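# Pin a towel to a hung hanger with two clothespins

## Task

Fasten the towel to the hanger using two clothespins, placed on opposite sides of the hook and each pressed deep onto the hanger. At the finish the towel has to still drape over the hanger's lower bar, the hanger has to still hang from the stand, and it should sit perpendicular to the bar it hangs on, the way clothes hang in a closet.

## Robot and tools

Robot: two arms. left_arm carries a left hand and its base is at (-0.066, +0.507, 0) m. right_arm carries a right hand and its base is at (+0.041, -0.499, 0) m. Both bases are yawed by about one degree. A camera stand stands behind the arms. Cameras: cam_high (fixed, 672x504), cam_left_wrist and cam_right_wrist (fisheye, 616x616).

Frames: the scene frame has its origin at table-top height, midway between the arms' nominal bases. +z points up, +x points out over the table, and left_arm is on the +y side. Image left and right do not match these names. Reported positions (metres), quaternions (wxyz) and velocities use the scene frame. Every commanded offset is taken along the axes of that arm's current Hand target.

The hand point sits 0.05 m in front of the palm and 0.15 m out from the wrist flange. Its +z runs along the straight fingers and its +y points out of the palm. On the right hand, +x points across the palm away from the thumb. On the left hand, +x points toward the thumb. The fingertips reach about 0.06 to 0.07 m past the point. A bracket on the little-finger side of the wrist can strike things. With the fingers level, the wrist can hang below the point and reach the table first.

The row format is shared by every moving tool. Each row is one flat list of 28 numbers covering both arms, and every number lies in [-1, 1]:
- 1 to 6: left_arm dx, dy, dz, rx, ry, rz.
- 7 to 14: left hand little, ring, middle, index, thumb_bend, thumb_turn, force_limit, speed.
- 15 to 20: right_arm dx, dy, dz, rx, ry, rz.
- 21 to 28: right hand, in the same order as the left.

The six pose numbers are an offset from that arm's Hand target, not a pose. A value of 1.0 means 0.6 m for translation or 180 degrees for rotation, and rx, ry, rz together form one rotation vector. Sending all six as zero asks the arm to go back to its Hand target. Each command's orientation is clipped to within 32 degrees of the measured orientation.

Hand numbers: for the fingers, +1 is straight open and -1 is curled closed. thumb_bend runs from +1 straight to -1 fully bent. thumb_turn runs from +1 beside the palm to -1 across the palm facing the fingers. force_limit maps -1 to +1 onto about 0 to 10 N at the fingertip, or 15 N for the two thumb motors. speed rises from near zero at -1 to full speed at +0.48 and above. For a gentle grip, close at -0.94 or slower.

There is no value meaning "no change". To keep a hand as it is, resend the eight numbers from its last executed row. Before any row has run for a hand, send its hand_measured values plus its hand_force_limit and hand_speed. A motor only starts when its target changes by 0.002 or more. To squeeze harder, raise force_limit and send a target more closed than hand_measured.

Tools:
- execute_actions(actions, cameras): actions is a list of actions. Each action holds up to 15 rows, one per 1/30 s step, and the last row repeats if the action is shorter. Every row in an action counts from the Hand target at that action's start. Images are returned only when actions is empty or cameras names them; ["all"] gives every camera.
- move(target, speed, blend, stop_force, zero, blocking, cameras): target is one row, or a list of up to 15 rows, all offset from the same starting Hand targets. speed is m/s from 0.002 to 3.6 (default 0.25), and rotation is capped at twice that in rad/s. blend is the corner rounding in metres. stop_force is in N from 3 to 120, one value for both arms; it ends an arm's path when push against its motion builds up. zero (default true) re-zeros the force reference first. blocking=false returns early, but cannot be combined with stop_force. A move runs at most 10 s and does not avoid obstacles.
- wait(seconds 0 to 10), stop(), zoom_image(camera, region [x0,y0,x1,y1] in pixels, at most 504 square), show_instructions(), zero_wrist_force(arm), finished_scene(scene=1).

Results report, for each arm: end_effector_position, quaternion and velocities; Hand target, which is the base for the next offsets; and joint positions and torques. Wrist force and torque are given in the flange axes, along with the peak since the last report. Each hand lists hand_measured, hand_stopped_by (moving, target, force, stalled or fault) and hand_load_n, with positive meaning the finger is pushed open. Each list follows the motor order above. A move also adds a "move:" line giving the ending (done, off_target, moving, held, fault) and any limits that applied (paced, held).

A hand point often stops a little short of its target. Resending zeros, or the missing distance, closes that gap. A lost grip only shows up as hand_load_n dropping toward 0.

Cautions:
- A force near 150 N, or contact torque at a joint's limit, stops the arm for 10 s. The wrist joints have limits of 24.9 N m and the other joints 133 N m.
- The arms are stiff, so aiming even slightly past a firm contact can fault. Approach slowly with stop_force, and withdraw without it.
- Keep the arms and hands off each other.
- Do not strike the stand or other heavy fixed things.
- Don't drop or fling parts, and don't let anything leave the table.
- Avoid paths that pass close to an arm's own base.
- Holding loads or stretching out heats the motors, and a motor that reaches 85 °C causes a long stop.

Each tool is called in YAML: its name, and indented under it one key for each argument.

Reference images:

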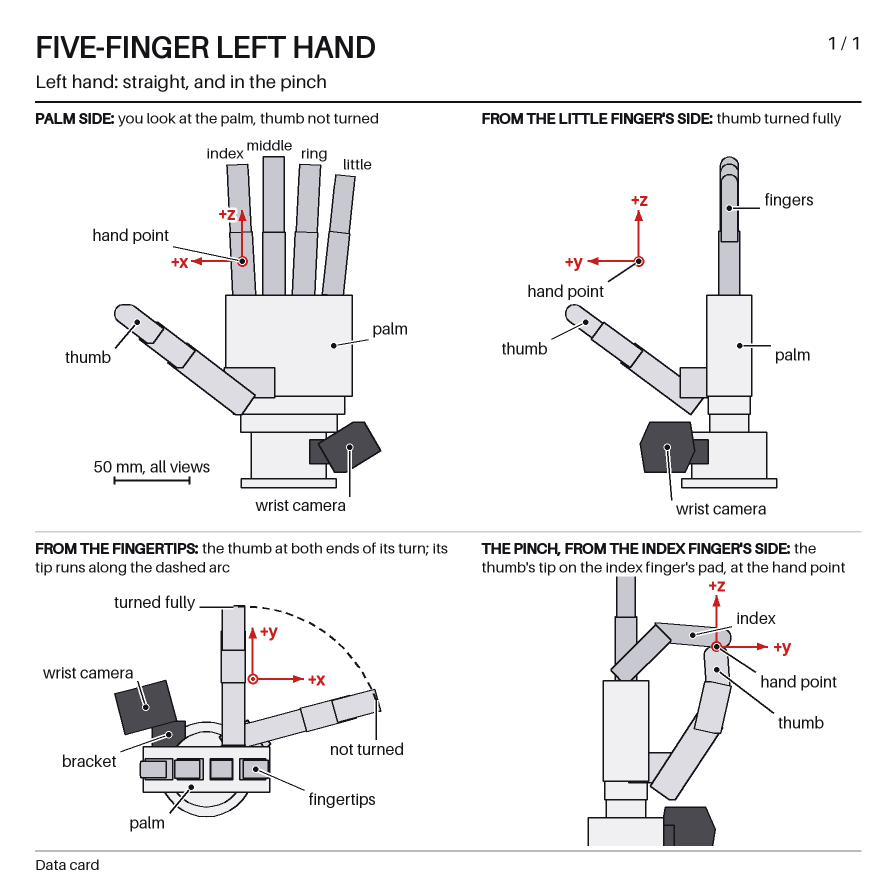

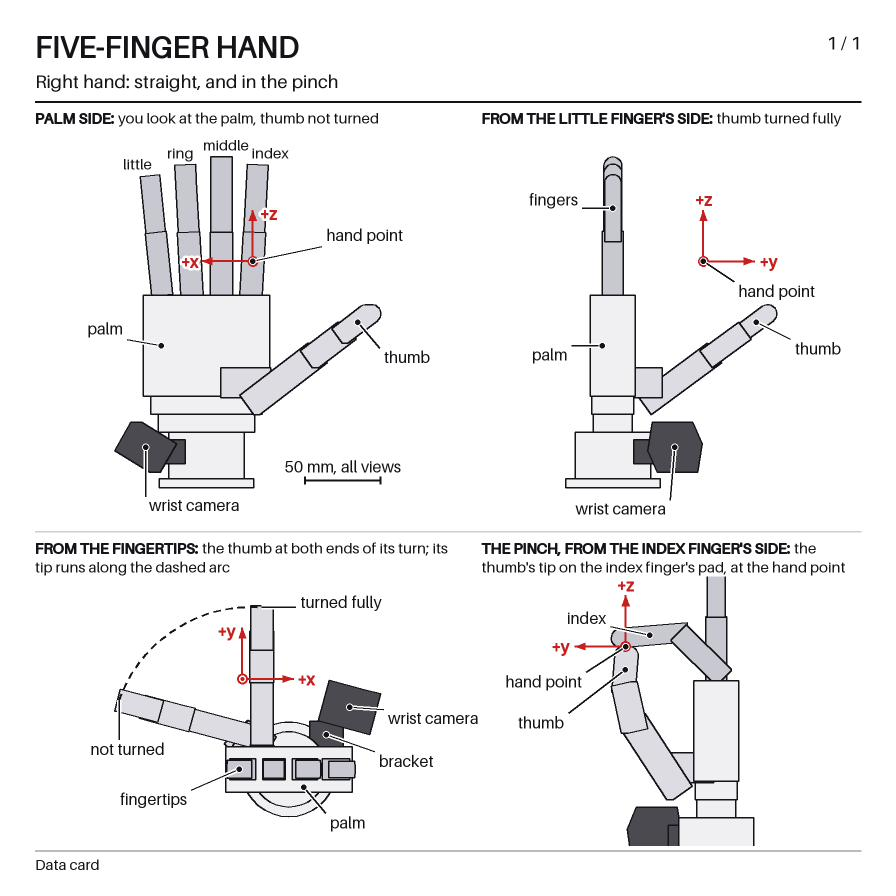

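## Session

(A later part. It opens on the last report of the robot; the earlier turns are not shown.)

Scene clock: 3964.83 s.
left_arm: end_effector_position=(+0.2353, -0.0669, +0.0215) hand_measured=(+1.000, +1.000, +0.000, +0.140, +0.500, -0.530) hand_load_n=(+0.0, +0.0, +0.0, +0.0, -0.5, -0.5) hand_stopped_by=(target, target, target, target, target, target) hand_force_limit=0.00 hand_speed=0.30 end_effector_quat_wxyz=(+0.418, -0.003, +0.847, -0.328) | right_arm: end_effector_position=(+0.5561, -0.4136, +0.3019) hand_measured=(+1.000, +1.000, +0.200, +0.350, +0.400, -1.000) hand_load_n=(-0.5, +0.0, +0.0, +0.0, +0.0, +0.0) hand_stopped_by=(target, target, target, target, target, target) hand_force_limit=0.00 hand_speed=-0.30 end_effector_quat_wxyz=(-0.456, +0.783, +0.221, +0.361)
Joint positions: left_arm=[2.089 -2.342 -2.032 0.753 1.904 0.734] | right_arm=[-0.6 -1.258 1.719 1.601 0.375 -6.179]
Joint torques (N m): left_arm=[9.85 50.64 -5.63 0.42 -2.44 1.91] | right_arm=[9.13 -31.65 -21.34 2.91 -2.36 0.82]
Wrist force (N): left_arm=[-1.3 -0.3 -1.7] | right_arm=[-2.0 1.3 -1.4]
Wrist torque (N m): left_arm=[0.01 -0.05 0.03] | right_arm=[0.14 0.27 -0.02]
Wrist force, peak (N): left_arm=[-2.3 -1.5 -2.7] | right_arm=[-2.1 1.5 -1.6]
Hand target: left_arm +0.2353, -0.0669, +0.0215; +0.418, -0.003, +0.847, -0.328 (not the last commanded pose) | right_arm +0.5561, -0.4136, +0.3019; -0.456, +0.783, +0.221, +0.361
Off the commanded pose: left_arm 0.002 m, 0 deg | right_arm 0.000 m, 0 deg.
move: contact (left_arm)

move:
  target: [-0.0007,-0.0006,-0.0004,0,0,0,1,1,0,0.14,0.42,-0.53,-0.5,-0.7,0,0,0,0,0,0,1,1,0.2,0.35,0.4,-1,0,-0.3]
  speed: 0.02
  cameras: ["cam_left_wrist"]

zoom_image:
  camera: "cam_left_wrist"
  region: [200, 230, 320, 350]

Scene clock: 3968.87 s.
left_arm: end_effector_position=(+0.2353, -0.0669, +0.0221) hand_measured=(+1.000, +1.000, +0.000, +0.140, +0.420, -0.530) hand_load_n=(+0.0, +0.0, +0.0, -0.5, +0.0, +0.5) hand_stopped_by=(target, target, target, target, target, target) hand_force_limit=-0.50 hand_speed=-0.70 end_effector_quat_wxyz=(+0.418, -0.003, +0.847, -0.328) | right_arm: end_effector_position=(+0.5561, -0.4136, +0.3019) hand_measured=(+1.000, +1.000, +0.200, +0.350, +0.400, -1.000) hand_load_n=(+0.0, +0.0, +0.0, +0.0, +0.0, +0.0) hand_stopped_by=(target, target, target, target, target, target) hand_force_limit=0.00 hand_speed=-0.30 end_effector_quat_wxyz=(-0.456, +0.783, +0.221, +0.361)
Joint positions: left_arm=[2.089 -2.34 -2.032 0.752 1.904 0.734] | right_arm=[-0.6 -1.258 1.719 1.601 0.375 -6.179]
Joint torques (N m): left_arm=[6.79 52.79 -3.74 0.79 -1.57 1.74] | right_arm=[9.39 -32.76 -22.47 2.85 -2.45 0.75]
Wrist force (N): left_arm=[0.1 1.7 -0.1] | right_arm=[-1.9 1.5 -1.4]
Wrist torque (N m): left_arm=[0.10 -0.04 0.00] | right_arm=[0.15 0.25 -0.01]
Wrist force, peak (N): left_arm=[-1.6 -0.4 -1.7] | right_arm=[-2.1 1.5 -1.7]
Hand target: left_arm +0.2353, -0.0669, +0.0221; +0.418, -0.003, +0.847, -0.328 | right_arm +0.5561, -0.4136, +0.3019; -0.456, +0.783, +0.221, +0.361
Off the commanded pose: left_arm 0.000 m, 0 deg | right_arm 0.000 m, 0 deg.
move: done
camera_calibration:
cam_left_wrist: T_world_to_cam=[[-0.441, -0.816017, 0.373679, 0.0397267], [-0.844624, 0.236526, -0.480278, 0.219007], [0.30353, -0.52742, -0.793535, 0.0241173], [0, 0, 0, 1]] pos_world=[0.195178, -0.00666329, 0.109477]
Images, in order (width x height): cam_left_wrist 616x616.

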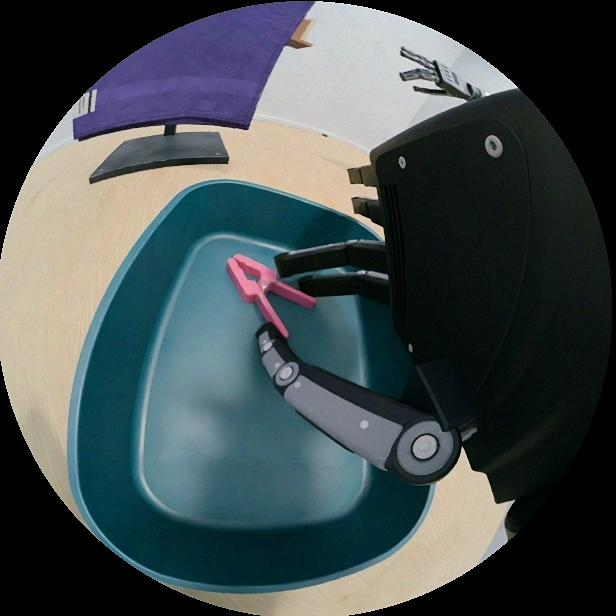

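Scaled by 4.200 from the camera's 616x616 image, which has a finer 880x880 frame.

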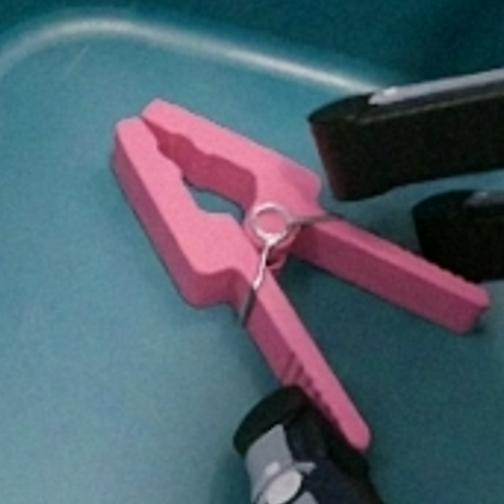

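move:
  target: [0,0,0,0,0,0,1,1,0,0.0,0.42,-0.53,-0.5,-0.85,0,0,0,0,0,0,1,1,0.2,0.35,0.4,-1,0,-0.3]

move:
  target: [0,0,0,0,0,0,1,1,0,-0.01,0.38,-0.53,0.3,-0.85,0,0,0,0,0,0,1,1,0.2,0.35,0.4,-1,0,-0.3]
  cameras: ["cam_left_wrist"]

zoom_image:
  camera: "cam_left_wrist"
  region: [200, 230, 320, 350]

Scene clock: 3974.80 s.
left_arm: end_effector_position=(+0.2353, -0.0669, +0.0221) hand_measured=(+1.000, +1.000, +0.000, +0.114, +0.420, -0.530) hand_load_n=(+0.0, +0.0, +0.0, +2.5, +2.0, -0.5) hand_stopped_by=(target, target, target, force, target, target) hand_force_limit=-0.50 hand_speed=-0.85 end_effector_quat_wxyz=(+0.418, -0.003, +0.847, -0.328) | right_arm: end_effector_position=(+0.5561, -0.4136, +0.3019) hand_measured=(+1.000, +1.000, +0.200, +0.350, +0.400, -1.000) hand_load_n=(+0.0, +0.0, -0.5, +0.0, +0.5, +0.0) hand_stopped_by=(target, target, target, target, target, target) hand_force_limit=0.00 hand_speed=-0.30 end_effector_quat_wxyz=(-0.456, +0.783, +0.221, +0.361)
Joint positions: left_arm=[2.089 -2.34 -2.032 0.752 1.904 0.734] | right_arm=[-0.6 -1.258 1.719 1.601 0.375 -6.179]
Joint torques (N m): left_arm=[-11.17 51.4 -3.46 0.94 2.64 -0.91] | right_arm=[10.99 -32.37 -21.77 2.77 -2.41 0.72]
Wrist force (N): left_arm=[0.0 1.6 -0.1] | right_arm=[-2.1 1.2 -1.4]
Wrist torque (N m): left_arm=[0.08 -0.03 0.00] | right_arm=[0.12 0.28 -0.03]
Wrist force, peak (N): left_arm=[0.1 1.9 -0.1] | right_arm=[-2.2 1.4 -1.7]
Hand target: left_arm +0.2353, -0.0669, +0.0221; +0.418, -0.003, +0.847, -0.328 | right_arm +0.5561, -0.4136, +0.3019; -0.456, +0.783, +0.221, +0.361
Off the commanded pose: left_arm 0.000 m, 0 deg | right_arm 0.000 m, 0 deg.
move: done

Scene clock: 3975.30 s.
left_arm: end_effector_position=(+0.2353, -0.0669, +0.0221) hand_measured=(+1.000, +1.000, +0.000, +0.062, +0.384, -0.530) hand_load_n=(+0.0, +0.0, +0.0, +6.5, +6.0, +0.0) hand_stopped_by=(target, target, target, force, target, target) hand_force_limit=0.30 hand_speed=-0.85 end_effector_quat_wxyz=(+0.418, -0.003, +0.847, -0.328) | right_arm: end_effector_position=(+0.5561, -0.4136, +0.3019) hand_measured=(+1.000, +1.000, +0.200, +0.350, +0.400, -1.000) hand_load_n=(+0.0, +0.0, +0.0, +0.0, +0.0, +0.0) hand_stopped_by=(target, target, target, target, target, target) hand_force_limit=0.00 hand_speed=-0.30 end_effector_quat_wxyz=(-0.456, +0.783, +0.221, +0.361)
Joint positions: left_arm=[2.089 -2.34 -2.032 0.752 1.904 0.734] | right_arm=[-0.6 -1.258 1.719 1.601 0.375 -6.179]
Joint torques (N m): left_arm=[-11.74 51.87 -4.07 0.84 2.67 -0.73] | right_arm=[9.93 -32.55 -21.11 2.89 -2.37 0.74]
Wrist force (N): left_arm=[0.3 1.7 0.2] | right_arm=[-1.8 1.4 -1.4]
Wrist torque (N m): left_arm=[0.08 -0.04 -0.01] | right_arm=[0.14 0.25 -0.01]
Wrist force, peak (N): left_arm=[0.1 1.9 0.1] | right_arm=[-2.2 1.6 -1.4]
Hand target: left_arm +0.2353, -0.0669, +0.0221; +0.418, -0.003, +0.847, -0.328 | right_arm +0.5561, -0.4136, +0.3019; -0.456, +0.783, +0.221, +0.361
Off the commanded pose: left_arm 0.000 m, 0 deg | right_arm 0.000 m, 0 deg.
move: done
camera_calibration:
cam_left_wrist: T_world_to_cam=[[-0.441, -0.816017, 0.373679, 0.0397267], [-0.844624, 0.236526, -0.480278, 0.219007], [0.30353, -0.52742, -0.793535, 0.0241173], [0, 0, 0, 1]] pos_world=[0.195178, -0.00666329, 0.109477]
Images, in order (width x height): cam_left_wrist 616x616.

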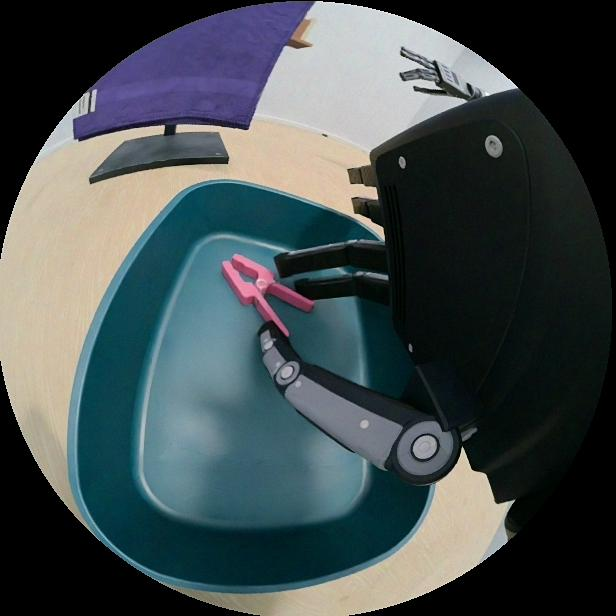

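Scaled by 4.200 from the camera's 616x616 image, which has a finer 880x880 frame.

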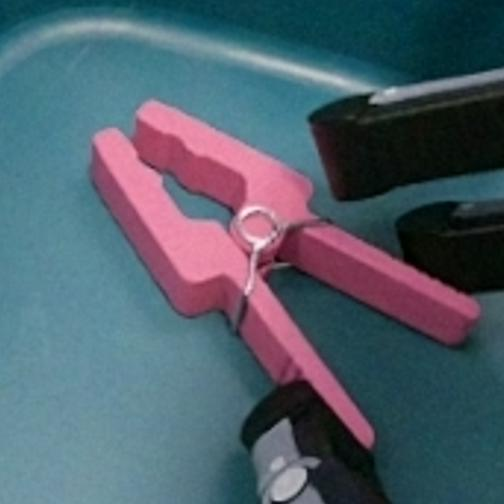

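move:
  target: [0,0,0,0,0,0,1,1,0,-0.06,0.38,-0.53,1.0,-0.85,0,0,0,0,0,0,1,1,0.2,0.35,0.4,-1,0,-0.3]
  cameras: ["cam_left_wrist"]

zoom_image:
  camera: "cam_left_wrist"
  region: [200, 230, 320, 350]

Scene clock: 3978.87 s.
left_arm: end_effector_position=(+0.2353, -0.0669, +0.0221) hand_measured=(+1.000, +1.000, +0.000, -0.058, +0.386, -0.530) hand_load_n=(+0.0, +0.0, +0.0, +9.5, +7.5, +1.0) hand_stopped_by=(target, target, target, target, target, target) hand_force_limit=1.00 hand_speed=-0.85 end_effector_quat_wxyz=(+0.418, -0.003, +0.847, -0.328) | right_arm: end_effector_position=(+0.5561, -0.4136, +0.3019) hand_measured=(+1.000, +1.000, +0.200, +0.350, +0.400, -1.000) hand_load_n=(+0.0, +0.0, +0.0, +0.0, +0.0, +0.0) hand_stopped_by=(target, target, target, target, target, target) hand_force_limit=0.00 hand_speed=-0.30 end_effector_quat_wxyz=(-0.456, +0.783, +0.221, +0.361)
Joint positions: left_arm=[2.089 -2.34 -2.032 0.752 1.904 0.734] | right_arm=[-0.6 -1.258 1.719 1.601 0.375 -6.179]
Joint torques (N m): left_arm=[-12.45 50.72 -4.42 1.82 2.63 -0.78] | right_arm=[9.9 -32.48 -21.48 2.93 -2.46 0.67]
Wrist force (N): left_arm=[0.2 1.9 0.1] | right_arm=[-1.9 1.4 -1.5]
Wrist torque (N m): left_arm=[0.10 -0.02 -0.02] | right_arm=[0.15 0.26 -0.01]
Wrist force, peak (N): left_arm=[0.6 1.9 0.2] | right_arm=[-2.1 1.5 -1.7]
Hand target: left_arm +0.2353, -0.0669, +0.0221; +0.418, -0.003, +0.847, -0.328 | right_arm +0.5561, -0.4136, +0.3019; -0.456, +0.783, +0.221, +0.361
Off the commanded pose: left_arm 0.000 m, 0 deg | right_arm 0.000 m, 0 deg.
move: done
camera_calibration:
cam_left_wrist: T_world_to_cam=[[-0.441, -0.816017, 0.373679, 0.0397267], [-0.844624, 0.236526, -0.480278, 0.219007], [0.30353, -0.52742, -0.793535, 0.0241173], [0, 0, 0, 1]] pos_world=[0.195178, -0.00666329, 0.109477]
Images, in order (width x height): cam_left_wrist 616x616.

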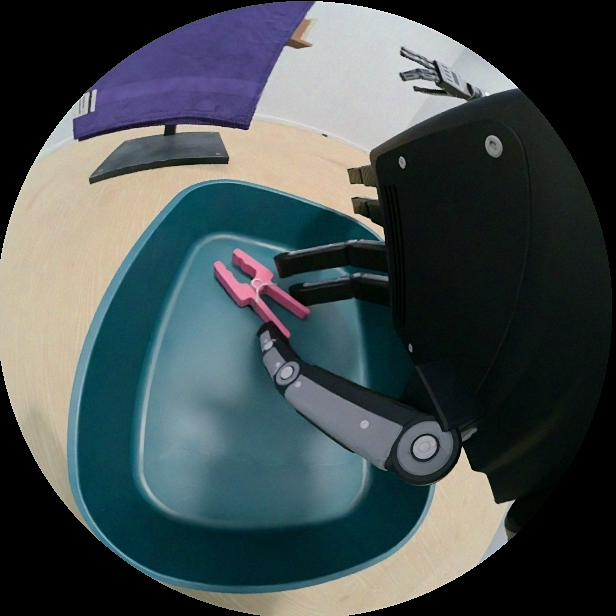

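Scaled by 4.200 from the camera's 616x616 image, which has a finer 880x880 frame.

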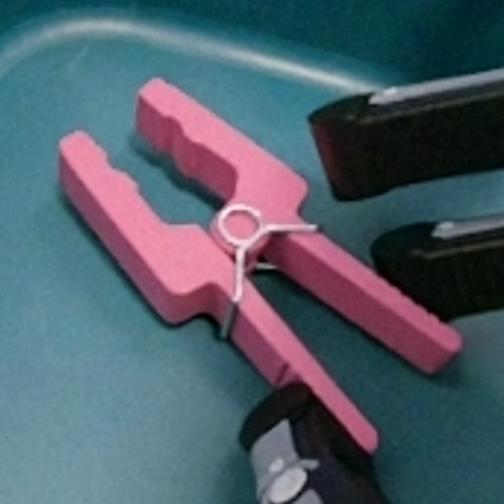

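move:
  target: [0,0,0,0,0,0,1,1,0,0.07,0.3,-0.53,1.0,-0.85,0,0,0,0,0,0,1,1,0.2,0.35,0.4,-1,0,-0.3]

move:
  target: [0,0,0,0,0,0,1,1,0,0.07,0.2,-0.53,1.0,-0.85,0,0,0,0,0,0,1,1,0.2,0.35,0.4,-1,0,-0.3]
  cameras: ["cam_left_wrist"]

zoom_image:
  camera: "cam_left_wrist"
  region: [200, 230, 320, 350]

Scene clock: 4036.40 s.
left_arm: end_effector_position=(+0.2353, -0.0669, +0.0221) hand_measured=(+1.000, +1.000, +0.000, +0.072, +0.306, -0.530) hand_load_n=(+0.0, +0.0, +0.0, +7.0, +6.5, +0.0) hand_stopped_by=(target, target, target, target, target, target) hand_force_limit=1.00 hand_speed=-0.85 end_effector_quat_wxyz=(+0.418, -0.003, +0.847, -0.328) | right_arm: end_effector_position=(+0.5561, -0.4136, +0.3019) hand_measured=(+1.000, +1.000, +0.200, +0.350, +0.400, -1.000) hand_load_n=(+0.0, +0.0, +0.0, +0.0, +0.0, +0.5) hand_stopped_by=(target, target, target, target, target, target) hand_force_limit=0.00 hand_speed=-0.30 end_effector_quat_wxyz=(-0.456, +0.783, +0.221, +0.361)
Joint positions: left_arm=[2.089 -2.34 -2.032 0.752 1.904 0.734] | right_arm=[-0.6 -1.258 1.719 1.601 0.375 -6.179]
Joint torques (N m): left_arm=[-12.13 47.78 -3.76 3.14 2.45 -1.11] | right_arm=[9.79 -32.08 -21.96 2.81 -2.44 0.71]
Wrist force (N): left_arm=[0.3 1.8 0.3] | right_arm=[-1.9 1.3 -1.5]
Wrist torque (N m): left_arm=[0.08 -0.03 -0.01] | right_arm=[0.14 0.27 -0.01]
Wrist force, peak (N): left_arm=[0.5 2.0 0.1] | right_arm=[-2.0 1.6 -1.6]
Hand target: left_arm +0.2353, -0.0669, +0.0221; +0.418, -0.003, +0.847, -0.328 | right_arm +0.5561, -0.4136, +0.3019; -0.456, +0.783, +0.221, +0.361
Off the commanded pose: left_arm 0.000 m, 0 deg | right_arm 0.000 m, 0 deg.
move: done

Scene clock: 4037.13 s.
left_arm: end_effector_position=(+0.2353, -0.0669, +0.0221) hand_measured=(+1.000, +1.000, +0.000, +0.072, +0.206, -0.530) hand_load_n=(+0.0, +0.0, +0.0, +8.0, +7.0, +0.0) hand_stopped_by=(target, target, target, target, target, target) hand_force_limit=1.00 hand_speed=-0.85 end_effector_quat_wxyz=(+0.418, -0.003, +0.847, -0.328) | right_arm: end_effector_position=(+0.5561, -0.4136, +0.3019) hand_measured=(+1.000, +1.000, +0.200, +0.350, +0.400, -1.000) hand_load_n=(+0.0, +0.0, +0.0, +0.0, +0.0, +0.0) hand_stopped_by=(target, target, target, target, target, target) hand_force_limit=0.00 hand_speed=-0.30 end_effector_quat_wxyz=(-0.456, +0.783, +0.221, +0.361)
Joint positions: left_arm=[2.089 -2.34 -2.032 0.752 1.904 0.734] | right_arm=[-0.6 -1.258 1.719 1.601 0.375 -6.179]
Joint torques (N m): left_arm=[-12.48 45.68 -3.16 2.94 2.74 -0.95] | right_arm=[10.13 -32.01 -22.43 2.93 -2.35 0.83]
Wrist force (N): left_arm=[0.2 1.7 0.1] | right_arm=[-1.9 1.5 -1.4]
Wrist torque (N m): left_arm=[0.08 -0.03 0.00] | right_arm=[0.17 0.26 -0.01]
Wrist force, peak (N): left_arm=[0.4 2.1 -0.1] | right_arm=[-1.9 1.6 -1.6]
Hand target: left_arm +0.2353, -0.0669, +0.0221; +0.418, -0.003, +0.847, -0.328 | right_arm +0.5561, -0.4136, +0.3019; -0.456, +0.783, +0.221, +0.361
Off the commanded pose: left_arm 0.000 m, 0 deg | right_arm 0.000 m, 0 deg.
move: done
camera_calibration:
cam_left_wrist: T_world_to_cam=[[-0.441, -0.816017, 0.373679, 0.0397267], [-0.844624, 0.236526, -0.480278, 0.219007], [0.30353, -0.52742, -0.793535, 0.0241173], [0, 0, 0, 1]] pos_world=[0.195178, -0.00666329, 0.109477]
Images, in order (width x height): cam_left_wrist 616x616.

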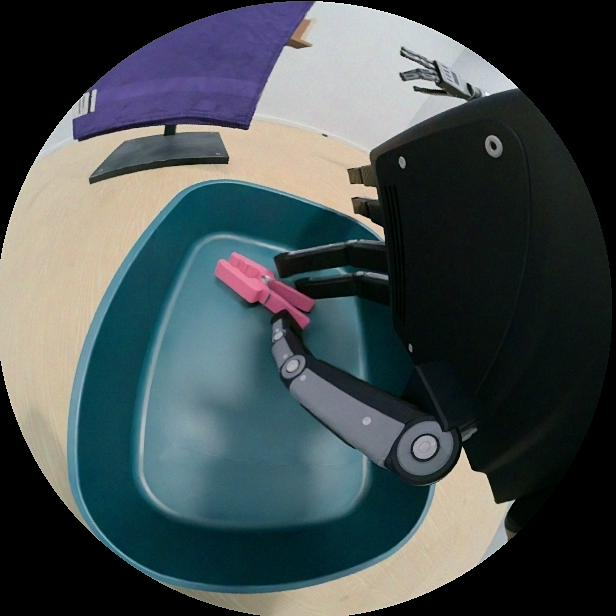

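Scaled by 4.200 from the camera's 616x616 image, which has a finer 880x880 frame.

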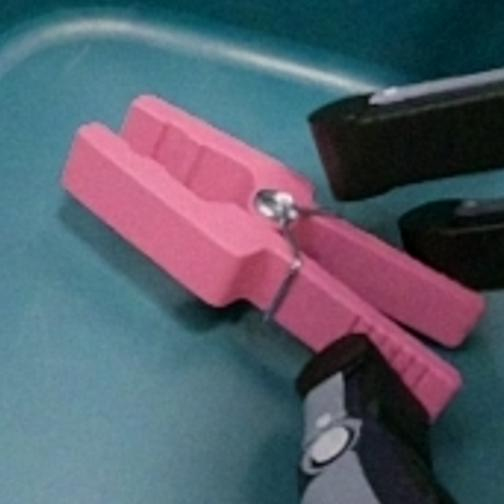

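move:
  target: [0,0,0,0,0,0,1,1,0,0.07,0.14,-0.53,1.0,-0.85,0,0,0,0,0,0,1,1,0.2,0.35,0.4,-1,0,-0.3]
  cameras: ["cam_left_wrist"]

zoom_image:
  camera: "cam_left_wrist"
  region: [205, 235, 265, 295]

zoom_image:
  camera: "cam_left_wrist"
  region: [260, 280, 320, 340]

Scene clock: 4040.67 s.
left_arm: end_effector_position=(+0.2353, -0.0669, +0.0221) hand_measured=(+1.000, +1.000, +0.000, +0.072, +0.146, -0.530) hand_load_n=(+0.0, +0.0, +0.0, +9.0, +6.0, -0.5) hand_stopped_by=(target, target, target, target, target, target) hand_force_limit=1.00 hand_speed=-0.85 end_effector_quat_wxyz=(+0.418, -0.003, +0.847, -0.328) | right_arm: end_effector_position=(+0.5561, -0.4136, +0.3019) hand_measured=(+1.000, +1.000, +0.200, +0.350, +0.400, -1.000) hand_load_n=(+0.0, +0.0, +0.0, +0.0, +0.0, +0.0) hand_stopped_by=(target, target, target, target, target, target) hand_force_limit=0.00 hand_speed=-0.30 end_effector_quat_wxyz=(-0.456, +0.783, +0.221, +0.361)
Joint positions: left_arm=[2.089 -2.34 -2.032 0.752 1.904 0.734] | right_arm=[-0.6 -1.258 1.719 1.601 0.375 -6.179]
Joint torques (N m): left_arm=[-11.68 45.56 -2.65 3.32 2.36 -0.85] | right_arm=[10.67 -32.62 -21.4 2.7 -2.36 0.79]
Wrist force (N): left_arm=[0.3 1.6 0.1] | right_arm=[-1.9 1.6 -1.4]
Wrist torque (N m): left_arm=[0.07 -0.04 0.00] | right_arm=[0.18 0.26 -0.01]
Wrist force, peak (N): left_arm=[0.6 2.0 0.2] | right_arm=[-2.3 1.4 -1.5]
Hand target: left_arm +0.2353, -0.0669, +0.0221; +0.418, -0.003, +0.847, -0.328 | right_arm +0.5561, -0.4136, +0.3019; -0.456, +0.783, +0.221, +0.361
Off the commanded pose: left_arm 0.000 m, 0 deg | right_arm 0.000 m, 0 deg.
move: done
camera_calibration:
cam_left_wrist: T_world_to_cam=[[-0.441, -0.816017, 0.373679, 0.0397267], [-0.844624, 0.236526, -0.480278, 0.219007], [0.30353, -0.52742, -0.793535, 0.0241173], [0, 0, 0, 1]] pos_world=[0.195178, -0.00666329, 0.109477]
Images, in order (width x height): cam_left_wrist 616x616.

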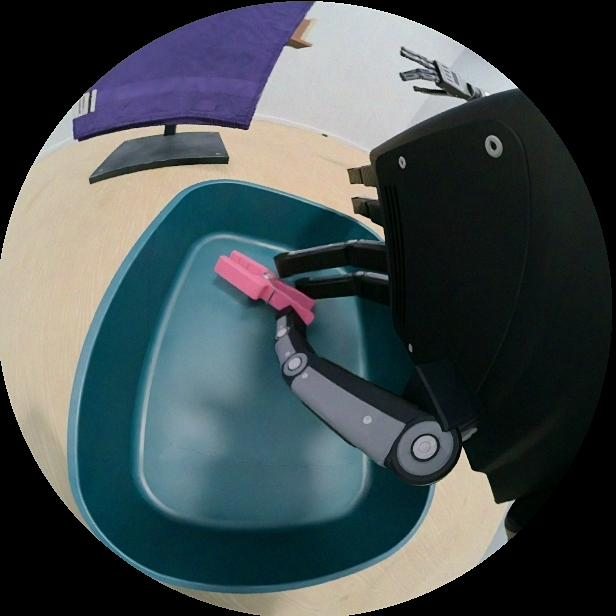

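Scaled by 8.400 from the camera's 616x616 image, which has a finer 880x880 frame.

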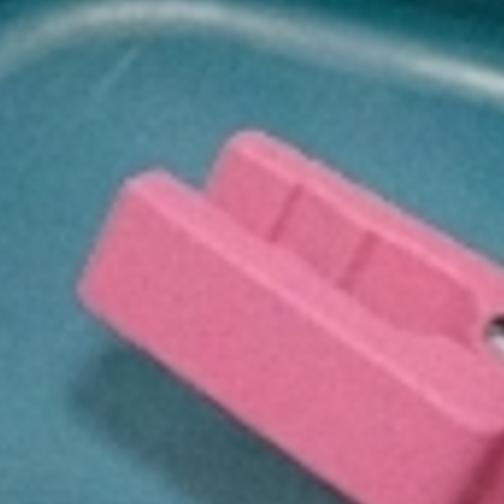

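Scaled by 8.400 from the camera's 616x616 image, which has a finer 880x880 frame.

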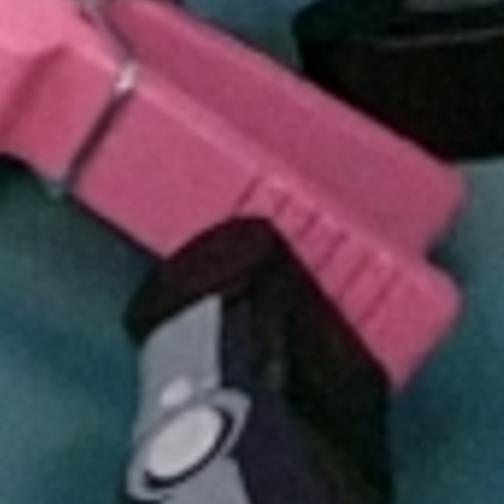

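move:
  target: [-0.0919,-0.0724,-0.0566,0,0,0,1,1,0,0.07,0.14,-0.53,1.0,-0.85,0,0,0,0,0,0,1,1,0.2,0.35,0.4,-1,0,-0.3]
  speed: 0.05
  cameras: ["cam_left_wrist","cam_high"]

zoom_image:
  camera: "cam_left_wrist"
  region: [200, 230, 320, 350]

zoom_image:
  camera: "cam_high"
  region: [370, 190, 490, 370]

Scene clock: 4074.63 s.
left_arm: end_effector_position=(+0.2354, -0.0668, +0.1000) hand_measured=(+1.000, +1.000, +0.000, +0.072, +0.146, -0.530) hand_load_n=(+0.0, -0.5, +0.0, +8.5, +6.5, -0.5) hand_stopped_by=(target, target, target, target, target, target) hand_force_limit=1.00 hand_speed=-0.85 end_effector_quat_wxyz=(+0.418, -0.003, +0.847, -0.328) | right_arm: end_effector_position=(+0.5561, -0.4136, +0.3019) hand_measured=(+1.000, +1.000, +0.200, +0.350, +0.400, -1.000) hand_load_n=(+0.0, +0.0, +0.0, +0.0, +0.0, +0.0) hand_stopped_by=(target, target, target, target, target, target) hand_force_limit=0.00 hand_speed=-0.30 end_effector_quat_wxyz=(-0.456, +0.783, +0.221, +0.361)
Joint positions: left_arm=[2.089 -2.153 -2.046 0.578 1.904 0.734] | right_arm=[-0.6 -1.258 1.719 1.601 0.375 -6.179]
Joint torques (N m): left_arm=[11.17 49.01 24.86 0.56 -2.68 0.56] | right_arm=[10.31 -32.14 -21.88 2.68 -2.43 0.82]
Wrist force (N): left_arm=[0.5 1.7 0.1] | right_arm=[-1.9 1.3 -1.5]
Wrist torque (N m): left_arm=[0.08 -0.07 0.00] | right_arm=[0.14 0.27 -0.02]
Wrist force, peak (N): left_arm=[0.5 2.1 0.2] | right_arm=[-2.2 1.5 -1.5]
Hand target: left_arm +0.2354, -0.0668, +0.1001; +0.418, -0.003, +0.847, -0.328 | right_arm +0.5561, -0.4136, +0.3019; -0.456, +0.783, +0.221, +0.361
Off the commanded pose: left_arm 0.000 m, 0 deg | right_arm 0.000 m, 0 deg.
move: done
camera_calibration:
cam_left_wrist: T_world_to_cam=[[-0.44108, -0.816031, 0.373553, 0.0106637], [-0.844576, 0.236641, -0.480305, 0.25655], [0.303546, -0.527347, -0.793578, 0.0859883], [0, 0, 0, 1]] pos_world=[0.195278, -0.00666261, 0.187477]
Images, in order (width x height): cam_high 672x504, cam_left_wrist 616x616.

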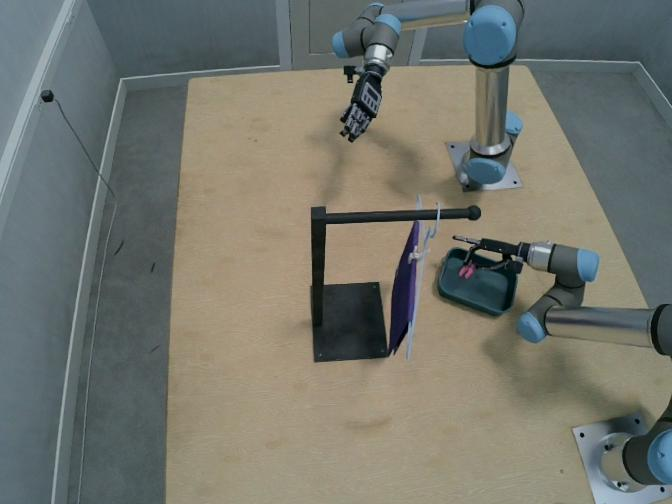

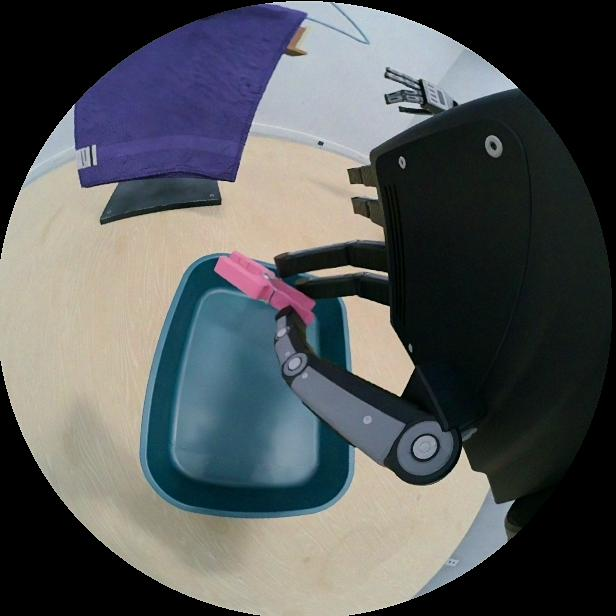

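Scaled by 4.200 from the camera's 616x616 image, which has a finer 880x880 frame.

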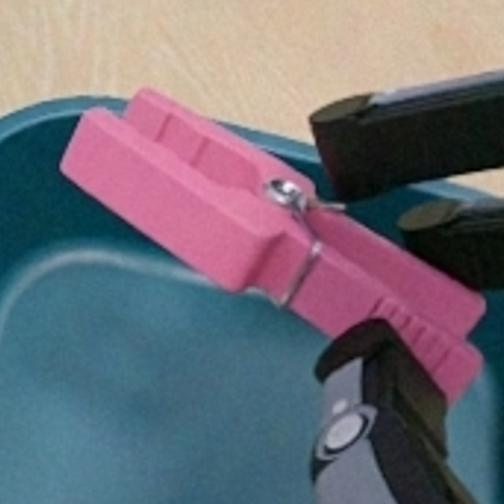

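Scaled by 2.800 from the camera's 672x504 image, which has a finer 960x720 frame.

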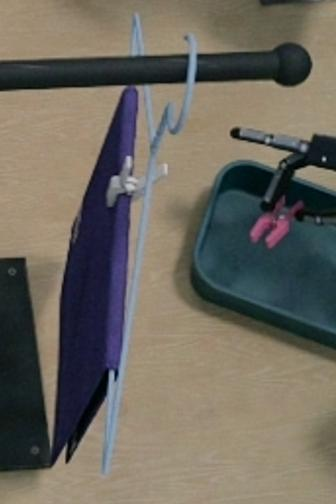

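zoom_image:
  camera: "cam_left_wrist"
  region: [205, 235, 265, 295]

Scaled by 8.400 from the camera's 616x616 image, which has a finer 880x880 frame.

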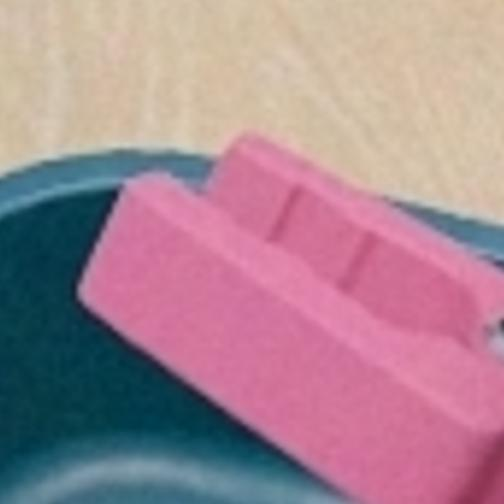

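move:
  target: [-0.3775,-0.0055,-0.2608,0,0,0,1,1,0,0.07,0.14,-0.53,1.0,-0.85,0,0,0,0,0,0,1,1,0.2,0.35,0.4,-1,0,-0.3]
  speed: 0.12

move:
  target: [0,0,0,0.0885,-0.0450,-0.1674,1,1,0,0.07,0.14,-0.53,1.0,-0.85,0,0,0,0,0,0,1,1,0.2,0.35,0.4,-1,0,-0.3]
  speed: 0.25

move:
  target: [0,0,0,0.0885,-0.0450,-0.1674,1,1,0,0.07,0.14,-0.53,1.0,-0.85,0,0,0,0,0,0,1,1,0.2,0.35,0.4,-1,0,-0.3]
  speed: 0.25

move:
  target: [0,0,0,0.0885,-0.0450,-0.1674,-1,-1,-0.5,0.07,0.14,-0.53,1.0,-0.5,0,0,0,0,0,0,1,1,0.2,0.35,0.4,-1,0,-0.3]
  speed: 0.25
  cameras: ["cam_left_wrist","cam_high"]

zoom_image:
  camera: "cam_left_wrist"
  region: [205, 235, 265, 295]

zoom_image:
  camera: "cam_high"
  region: [370, 190, 490, 370]

Scene clock: 4104.30 s.
left_arm: end_effector_position=(+0.2708, +0.0803, +0.3300) hand_measured=(+1.000, +1.000, +0.000, +0.072, +0.146, -0.530) hand_load_n=(-0.5, +0.0, +0.0, +9.0, +6.5, -0.5) hand_stopped_by=(target, target, target, target, target, target) hand_force_limit=1.00 hand_speed=-0.85 end_effector_quat_wxyz=(+0.418, -0.003, +0.847, -0.328) | right_arm: end_effector_position=(+0.5561, -0.4136, +0.3019) hand_measured=(+1.000, +1.000, +0.200, +0.350, +0.400, -1.000) hand_load_n=(+0.0, +0.0, +0.0, +0.0, +0.0, +0.0) hand_stopped_by=(target, target, target, target, target, target) hand_force_limit=0.00 hand_speed=-0.30 end_effector_quat_wxyz=(-0.456, +0.783, +0.221, +0.361)
Joint positions: left_arm=[2.387 -1.447 -2.17 0.024 1.637 0.87] | right_arm=[-0.6 -1.258 1.719 1.601 0.375 -6.179]
Joint torques (N m): left_arm=[12.04 29.81 32.19 1.05 -2.49 2.29] | right_arm=[10.28 -33.41 -22.15 3 -2.41 0.79]
Wrist force (N): left_arm=[0.4 1.5 0.2] | right_arm=[-1.8 1.4 -1.5]
Wrist torque (N m): left_arm=[0.06 -0.04 0.00] | right_arm=[0.16 0.24 0.00]
Wrist force, peak (N): left_arm=[0.7 1.8 0.6] | right_arm=[-2.1 1.5 -1.5]
Hand target: left_arm +0.2708, +0.0803, +0.3301; +0.418, -0.003, +0.847, -0.328 | right_arm +0.5561, -0.4136, +0.3019; -0.456, +0.783, +0.221, +0.361
Off the commanded pose: left_arm 0.000 m, 0 deg | right_arm 0.000 m, 0 deg.
move: done

Scene clock: 4106.13 s.
left_arm: end_effector_position=(+0.2708, +0.0803, +0.3301) hand_measured=(+1.000, +1.000, +0.000, +0.072, +0.146, -0.530) hand_load_n=(+0.0, +0.0, +0.0, +9.0, +6.5, -0.5) hand_stopped_by=(target, target, target, target, target, target) hand_force_limit=1.00 hand_speed=-0.85 end_effector_quat_wxyz=(+0.373, -0.188, +0.733, -0.537) | right_arm: end_effector_position=(+0.5561, -0.4136, +0.3019) hand_measured=(+1.000, +1.000, +0.200, +0.350, +0.400, -1.000) hand_load_n=(+0.0, +0.0, +0.0, +0.0, +0.0, +0.0) hand_stopped_by=(target, target, target, target, target, target) hand_force_limit=0.00 hand_speed=-0.30 end_effector_quat_wxyz=(-0.456, +0.783, +0.221, +0.361)
Joint positions: left_arm=[2.543 -1.488 -2.35 0.549 1.439 0.376] | right_arm=[-0.6 -1.258 1.719 1.601 0.375 -6.179]
Joint torques (N m): left_arm=[11.69 0.98 3.25 2.89 -2.72 -1.82] | right_arm=[10.24 -31.06 -20.97 2.98 -2.65 0.66]
Wrist force (N): left_arm=[-0.4 2.3 -0.2] | right_arm=[-2.0 1.4 -1.5]
Wrist torque (N m): left_arm=[0.10 -0.01 0.15] | right_arm=[0.15 0.28 -0.02]
Wrist force, peak (N): left_arm=[-0.5 2.3 -0.3] | right_arm=[-2.2 1.4 -1.5]
Hand target: left_arm +0.2708, +0.0803, +0.3301; +0.373, -0.188, +0.733, -0.537 | right_arm +0.5561, -0.4136, +0.3019; -0.456, +0.783, +0.221, +0.361
Off the commanded pose: left_arm 0.000 m, 0 deg | right_arm 0.000 m, 0 deg.
move: done

Scene clock: 4107.97 s.
left_arm: end_effector_position=(+0.2708, +0.0803, +0.3301) hand_measured=(+1.000, +1.000, +0.000, +0.072, +0.146, -0.530) hand_load_n=(+0.0, +0.0, +0.0, +9.0, +6.5, -1.0) hand_stopped_by=(target, target, target, target, target, target) hand_force_limit=1.00 hand_speed=-0.85 end_effector_quat_wxyz=(-0.293, +0.355, -0.551, +0.696) | right_arm: end_effector_position=(+0.5561, -0.4136, +0.3019) hand_measured=(+1.000, +1.000, +0.200, +0.350, +0.400, -1.000) hand_load_n=(+0.0, +0.0, +0.0, +0.0, +0.0, +0.0) hand_stopped_by=(target, target, target, target, target, target) hand_force_limit=0.00 hand_speed=-0.30 end_effector_quat_wxyz=(-0.456, +0.783, +0.221, +0.361)
Joint positions: left_arm=[2.568 -1.722 -2.433 1.154 1.527 -0.179] | right_arm=[-0.6 -1.258 1.719 1.601 0.375 -6.179]
Joint torques (N m): left_arm=[-13.27 5.55 24.23 2.51 3.26 -1.84] | right_arm=[10.18 -33.01 -21.66 2.91 -2.46 0.84]
Wrist force (N): left_arm=[-1.6 2.4 -1.0] | right_arm=[-1.9 1.5 -1.5]
Wrist torque (N m): left_arm=[0.11 0.03 0.12] | right_arm=[0.17 0.26 0.00]
Wrist force, peak (N): left_arm=[-1.7 2.7 -0.9] | right_arm=[-2.1 1.5 -1.5]
Hand target: left_arm +0.2708, +0.0803, +0.3301; -0.293, +0.355, -0.551, +0.696 | right_arm +0.5561, -0.4136, +0.3019; -0.456, +0.783, +0.221, +0.361
Off the commanded pose: left_arm 0.000 m, 0 deg | right_arm 0.000 m, 0 deg.
move: done

Scene clock: 4109.77 s.
left_arm: end_effector_position=(+0.2708, +0.0803, +0.3301) hand_measured=(-1.000, -1.000, -0.500, +0.072, +0.146, -0.530) hand_load_n=(+0.5, +0.0, +0.0, +9.0, +6.5, -0.5) hand_stopped_by=(target, target, target, target, target, target) hand_force_limit=1.00 hand_speed=-0.50 end_effector_quat_wxyz=(-0.187, +0.490, -0.318, +0.790) | right_arm: end_effector_position=(+0.5561, -0.4136, +0.3019) hand_measured=(+1.000, +1.000, +0.200, +0.350, +0.400, -1.000) hand_load_n=(+0.0, +0.0, +0.0, +0.0, +0.0, +0.0) hand_stopped_by=(target, target, target, target, target, target) hand_force_limit=0.00 hand_speed=-0.30 end_effector_quat_wxyz=(-0.456, +0.783, +0.221, +0.361)
Joint positions: left_arm=[2.418 -2.013 -2.352 1.568 1.912 -0.643] | right_arm=[-0.6 -1.258 1.719 1.601 0.375 -6.179]
Joint torques (N m): left_arm=[-14.73 11.89 20.41 1.72 3.22 -2.08] | right_arm=[10.3 -32.46 -21.8 2.83 -2.43 0.99]
Wrist force (N): left_arm=[-2.7 2.3 -1.2] | right_arm=[-2.0 1.3 -1.4]
Wrist torque (N m): left_arm=[0.13 0.11 0.09] | right_arm=[0.13 0.27 -0.01]
Wrist force, peak (N): left_arm=[-2.6 2.6 -1.4] | right_arm=[-2.2 1.5 -1.4]
Hand target: left_arm +0.2708, +0.0803, +0.3301; -0.187, +0.490, -0.318, +0.790 | right_arm +0.5561, -0.4136, +0.3019; -0.456, +0.783, +0.221, +0.361
Off the commanded pose: left_arm 0.000 m, 0 deg | right_arm 0.000 m, 0 deg.
move: done
camera_calibration:
cam_left_wrist: T_world_to_cam=[[-0.118596, 0.559955, 0.819991, -0.284748], [-0.839991, -0.496941, 0.217862, 0.189371], [0.529481, -0.662948, 0.529292, -0.151533], [0, 0, 0, 1]] pos_world=[0.205534, 0.153094, 0.272439]
Images, in order (width x height): cam_high 672x504, cam_left_wrist 616x616.

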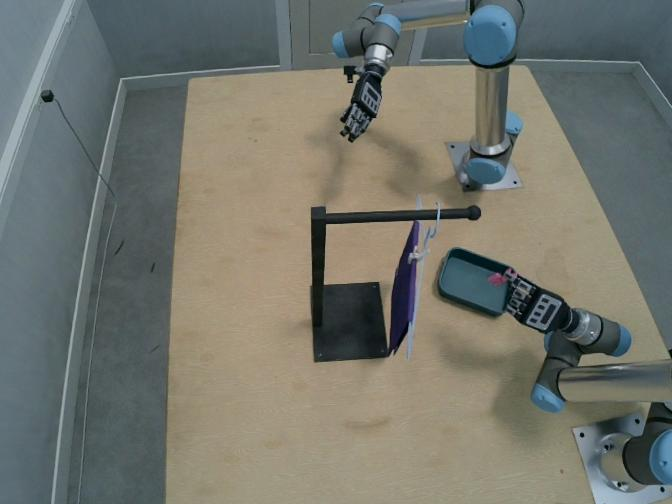

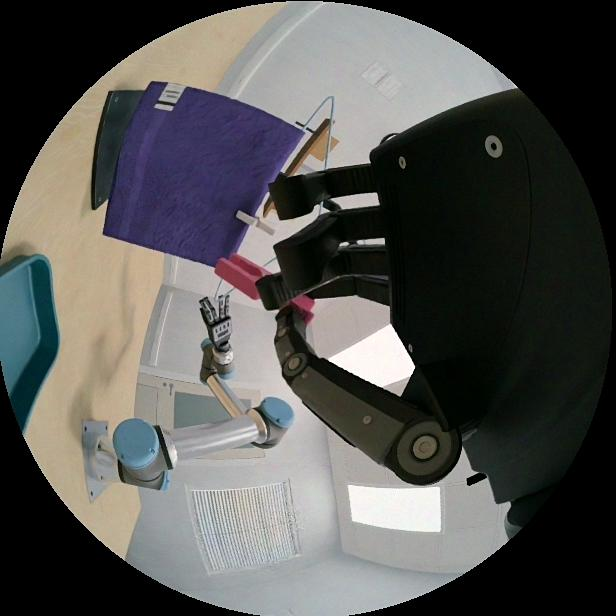

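Scaled by 8.400 from the camera's 616x616 image, which has a finer 880x880 frame.

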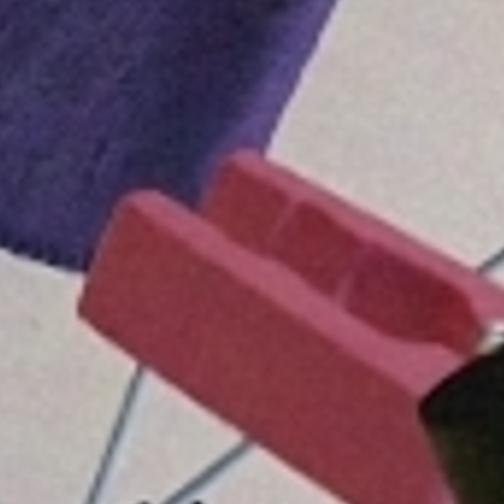

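Scaled by 2.800 from the camera's 672x504 image, which has a finer 960x720 frame.

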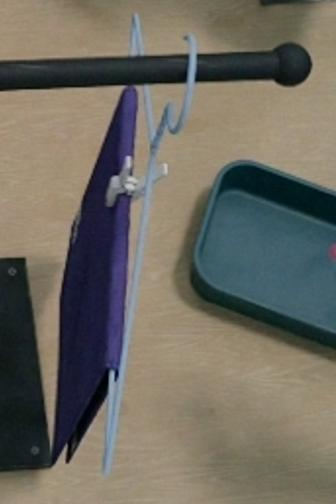

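move:
  target: [-0.0727,-0.0668,0.2103,0,0,0,-1,-1,-0.5,0.07,0.14,-0.53,1.0,-0.5,0,0,0,0,0,0,1,1,0.2,0.35,0.4,-1,0,-0.3]
  speed: 0.1
  cameras: ["cam_left_wrist","cam_high"]

zoom_image:
  camera: "cam_left_wrist"
  region: [205, 235, 265, 295]

zoom_image:
  camera: "cam_high"
  region: [370, 190, 490, 310]

Scene clock: 4132.47 s.
left_arm: end_effector_position=(+0.4037, +0.0956, +0.3691) hand_measured=(-1.000, -1.000, -0.500, +0.072, +0.146, -0.530) hand_load_n=(+0.0, +0.0, +0.0, +9.0, +6.5, -0.5) hand_stopped_by=(target, target, target, target, target, target) hand_force_limit=1.00 hand_speed=-0.50 end_effector_quat_wxyz=(-0.187, +0.490, -0.318, +0.790) | right_arm: end_effector_position=(+0.5561, -0.4136, +0.3019) hand_measured=(+1.000, +1.000, +0.200, +0.350, +0.400, -1.000) hand_load_n=(+0.0, +0.0, +0.0, +0.0, +0.0, +0.5) hand_stopped_by=(target, target, target, target, target, target) hand_force_limit=0.00 hand_speed=-0.30 end_effector_quat_wxyz=(-0.456, +0.783, +0.221, +0.361)
Joint positions: left_arm=[2.686 -1.996 -2.162 1.341 1.658 -0.733] | right_arm=[-0.6 -1.258 1.719 1.601 0.375 -6.179]
Joint torques (N m): left_arm=[11.75 15.95 23.07 -1.02 -2.82 -1.85] | right_arm=[10.72 -32.23 -21.25 2.92 -2.44 0.75]
Wrist force (N): left_arm=[-2.8 2.1 -1.1] | right_arm=[-2.1 1.4 -1.4]
Wrist torque (N m): left_arm=[0.10 0.13 0.11] | right_arm=[0.15 0.28 -0.02]
Wrist force, peak (N): left_arm=[-2.7 2.4 -1.7] | right_arm=[-2.2 1.5 -1.5]
Hand target: left_arm +0.4037, +0.0956, +0.3691; -0.187, +0.490, -0.318, +0.790 | right_arm +0.5561, -0.4136, +0.3019; -0.456, +0.783, +0.221, +0.361
Off the commanded pose: left_arm 0.000 m, 0 deg | right_arm 0.000 m, 0 deg.
move: done
camera_calibration:
cam_left_wrist: T_world_to_cam=[[-0.11861, 0.560081, 0.819903, -0.309479], [-0.839984, -0.496921, 0.217935, 0.299951], [0.529488, -0.662856, 0.529399, -0.232465], [0, 0, 0, 1]] pos_world=[0.338334, 0.168294, 0.31144]
Images, in order (width x height): cam_high 672x504, cam_left_wrist 616x616.

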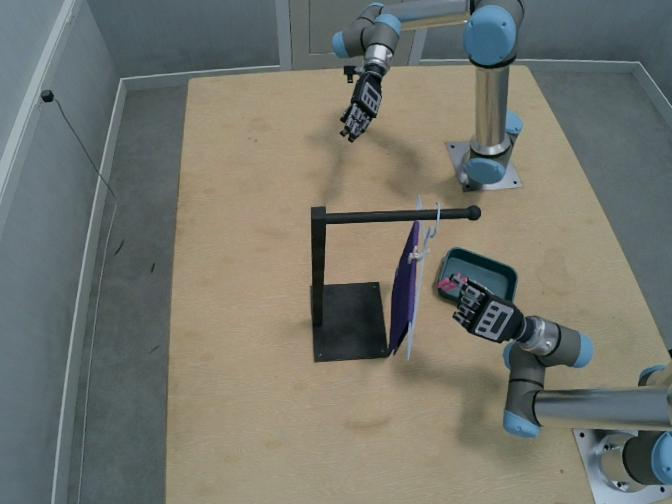

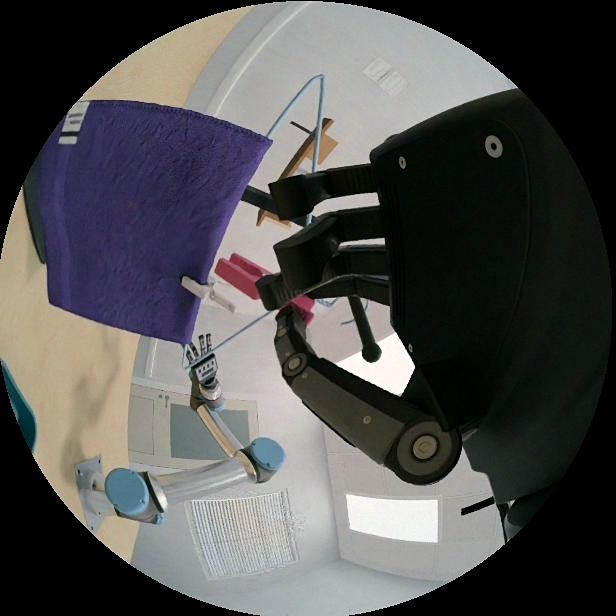

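Scaled by 8.400 from the camera's 616x616 image, which has a finer 880x880 frame.

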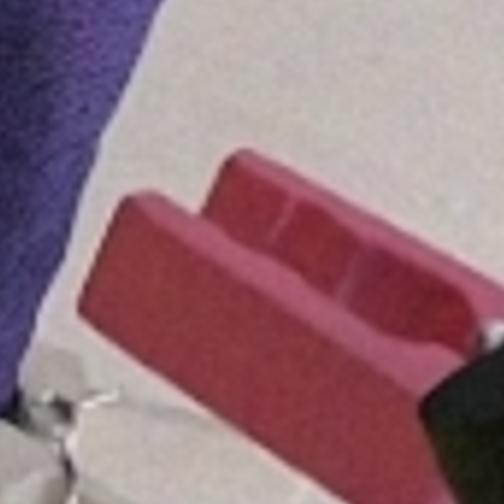

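Scaled by 4.200 from the camera's 672x504 image, which has a finer 960x720 frame.

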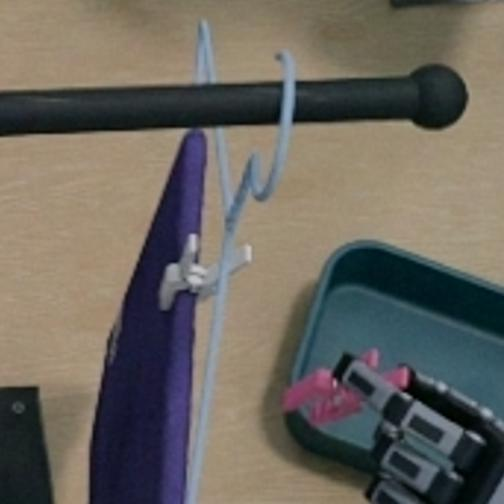

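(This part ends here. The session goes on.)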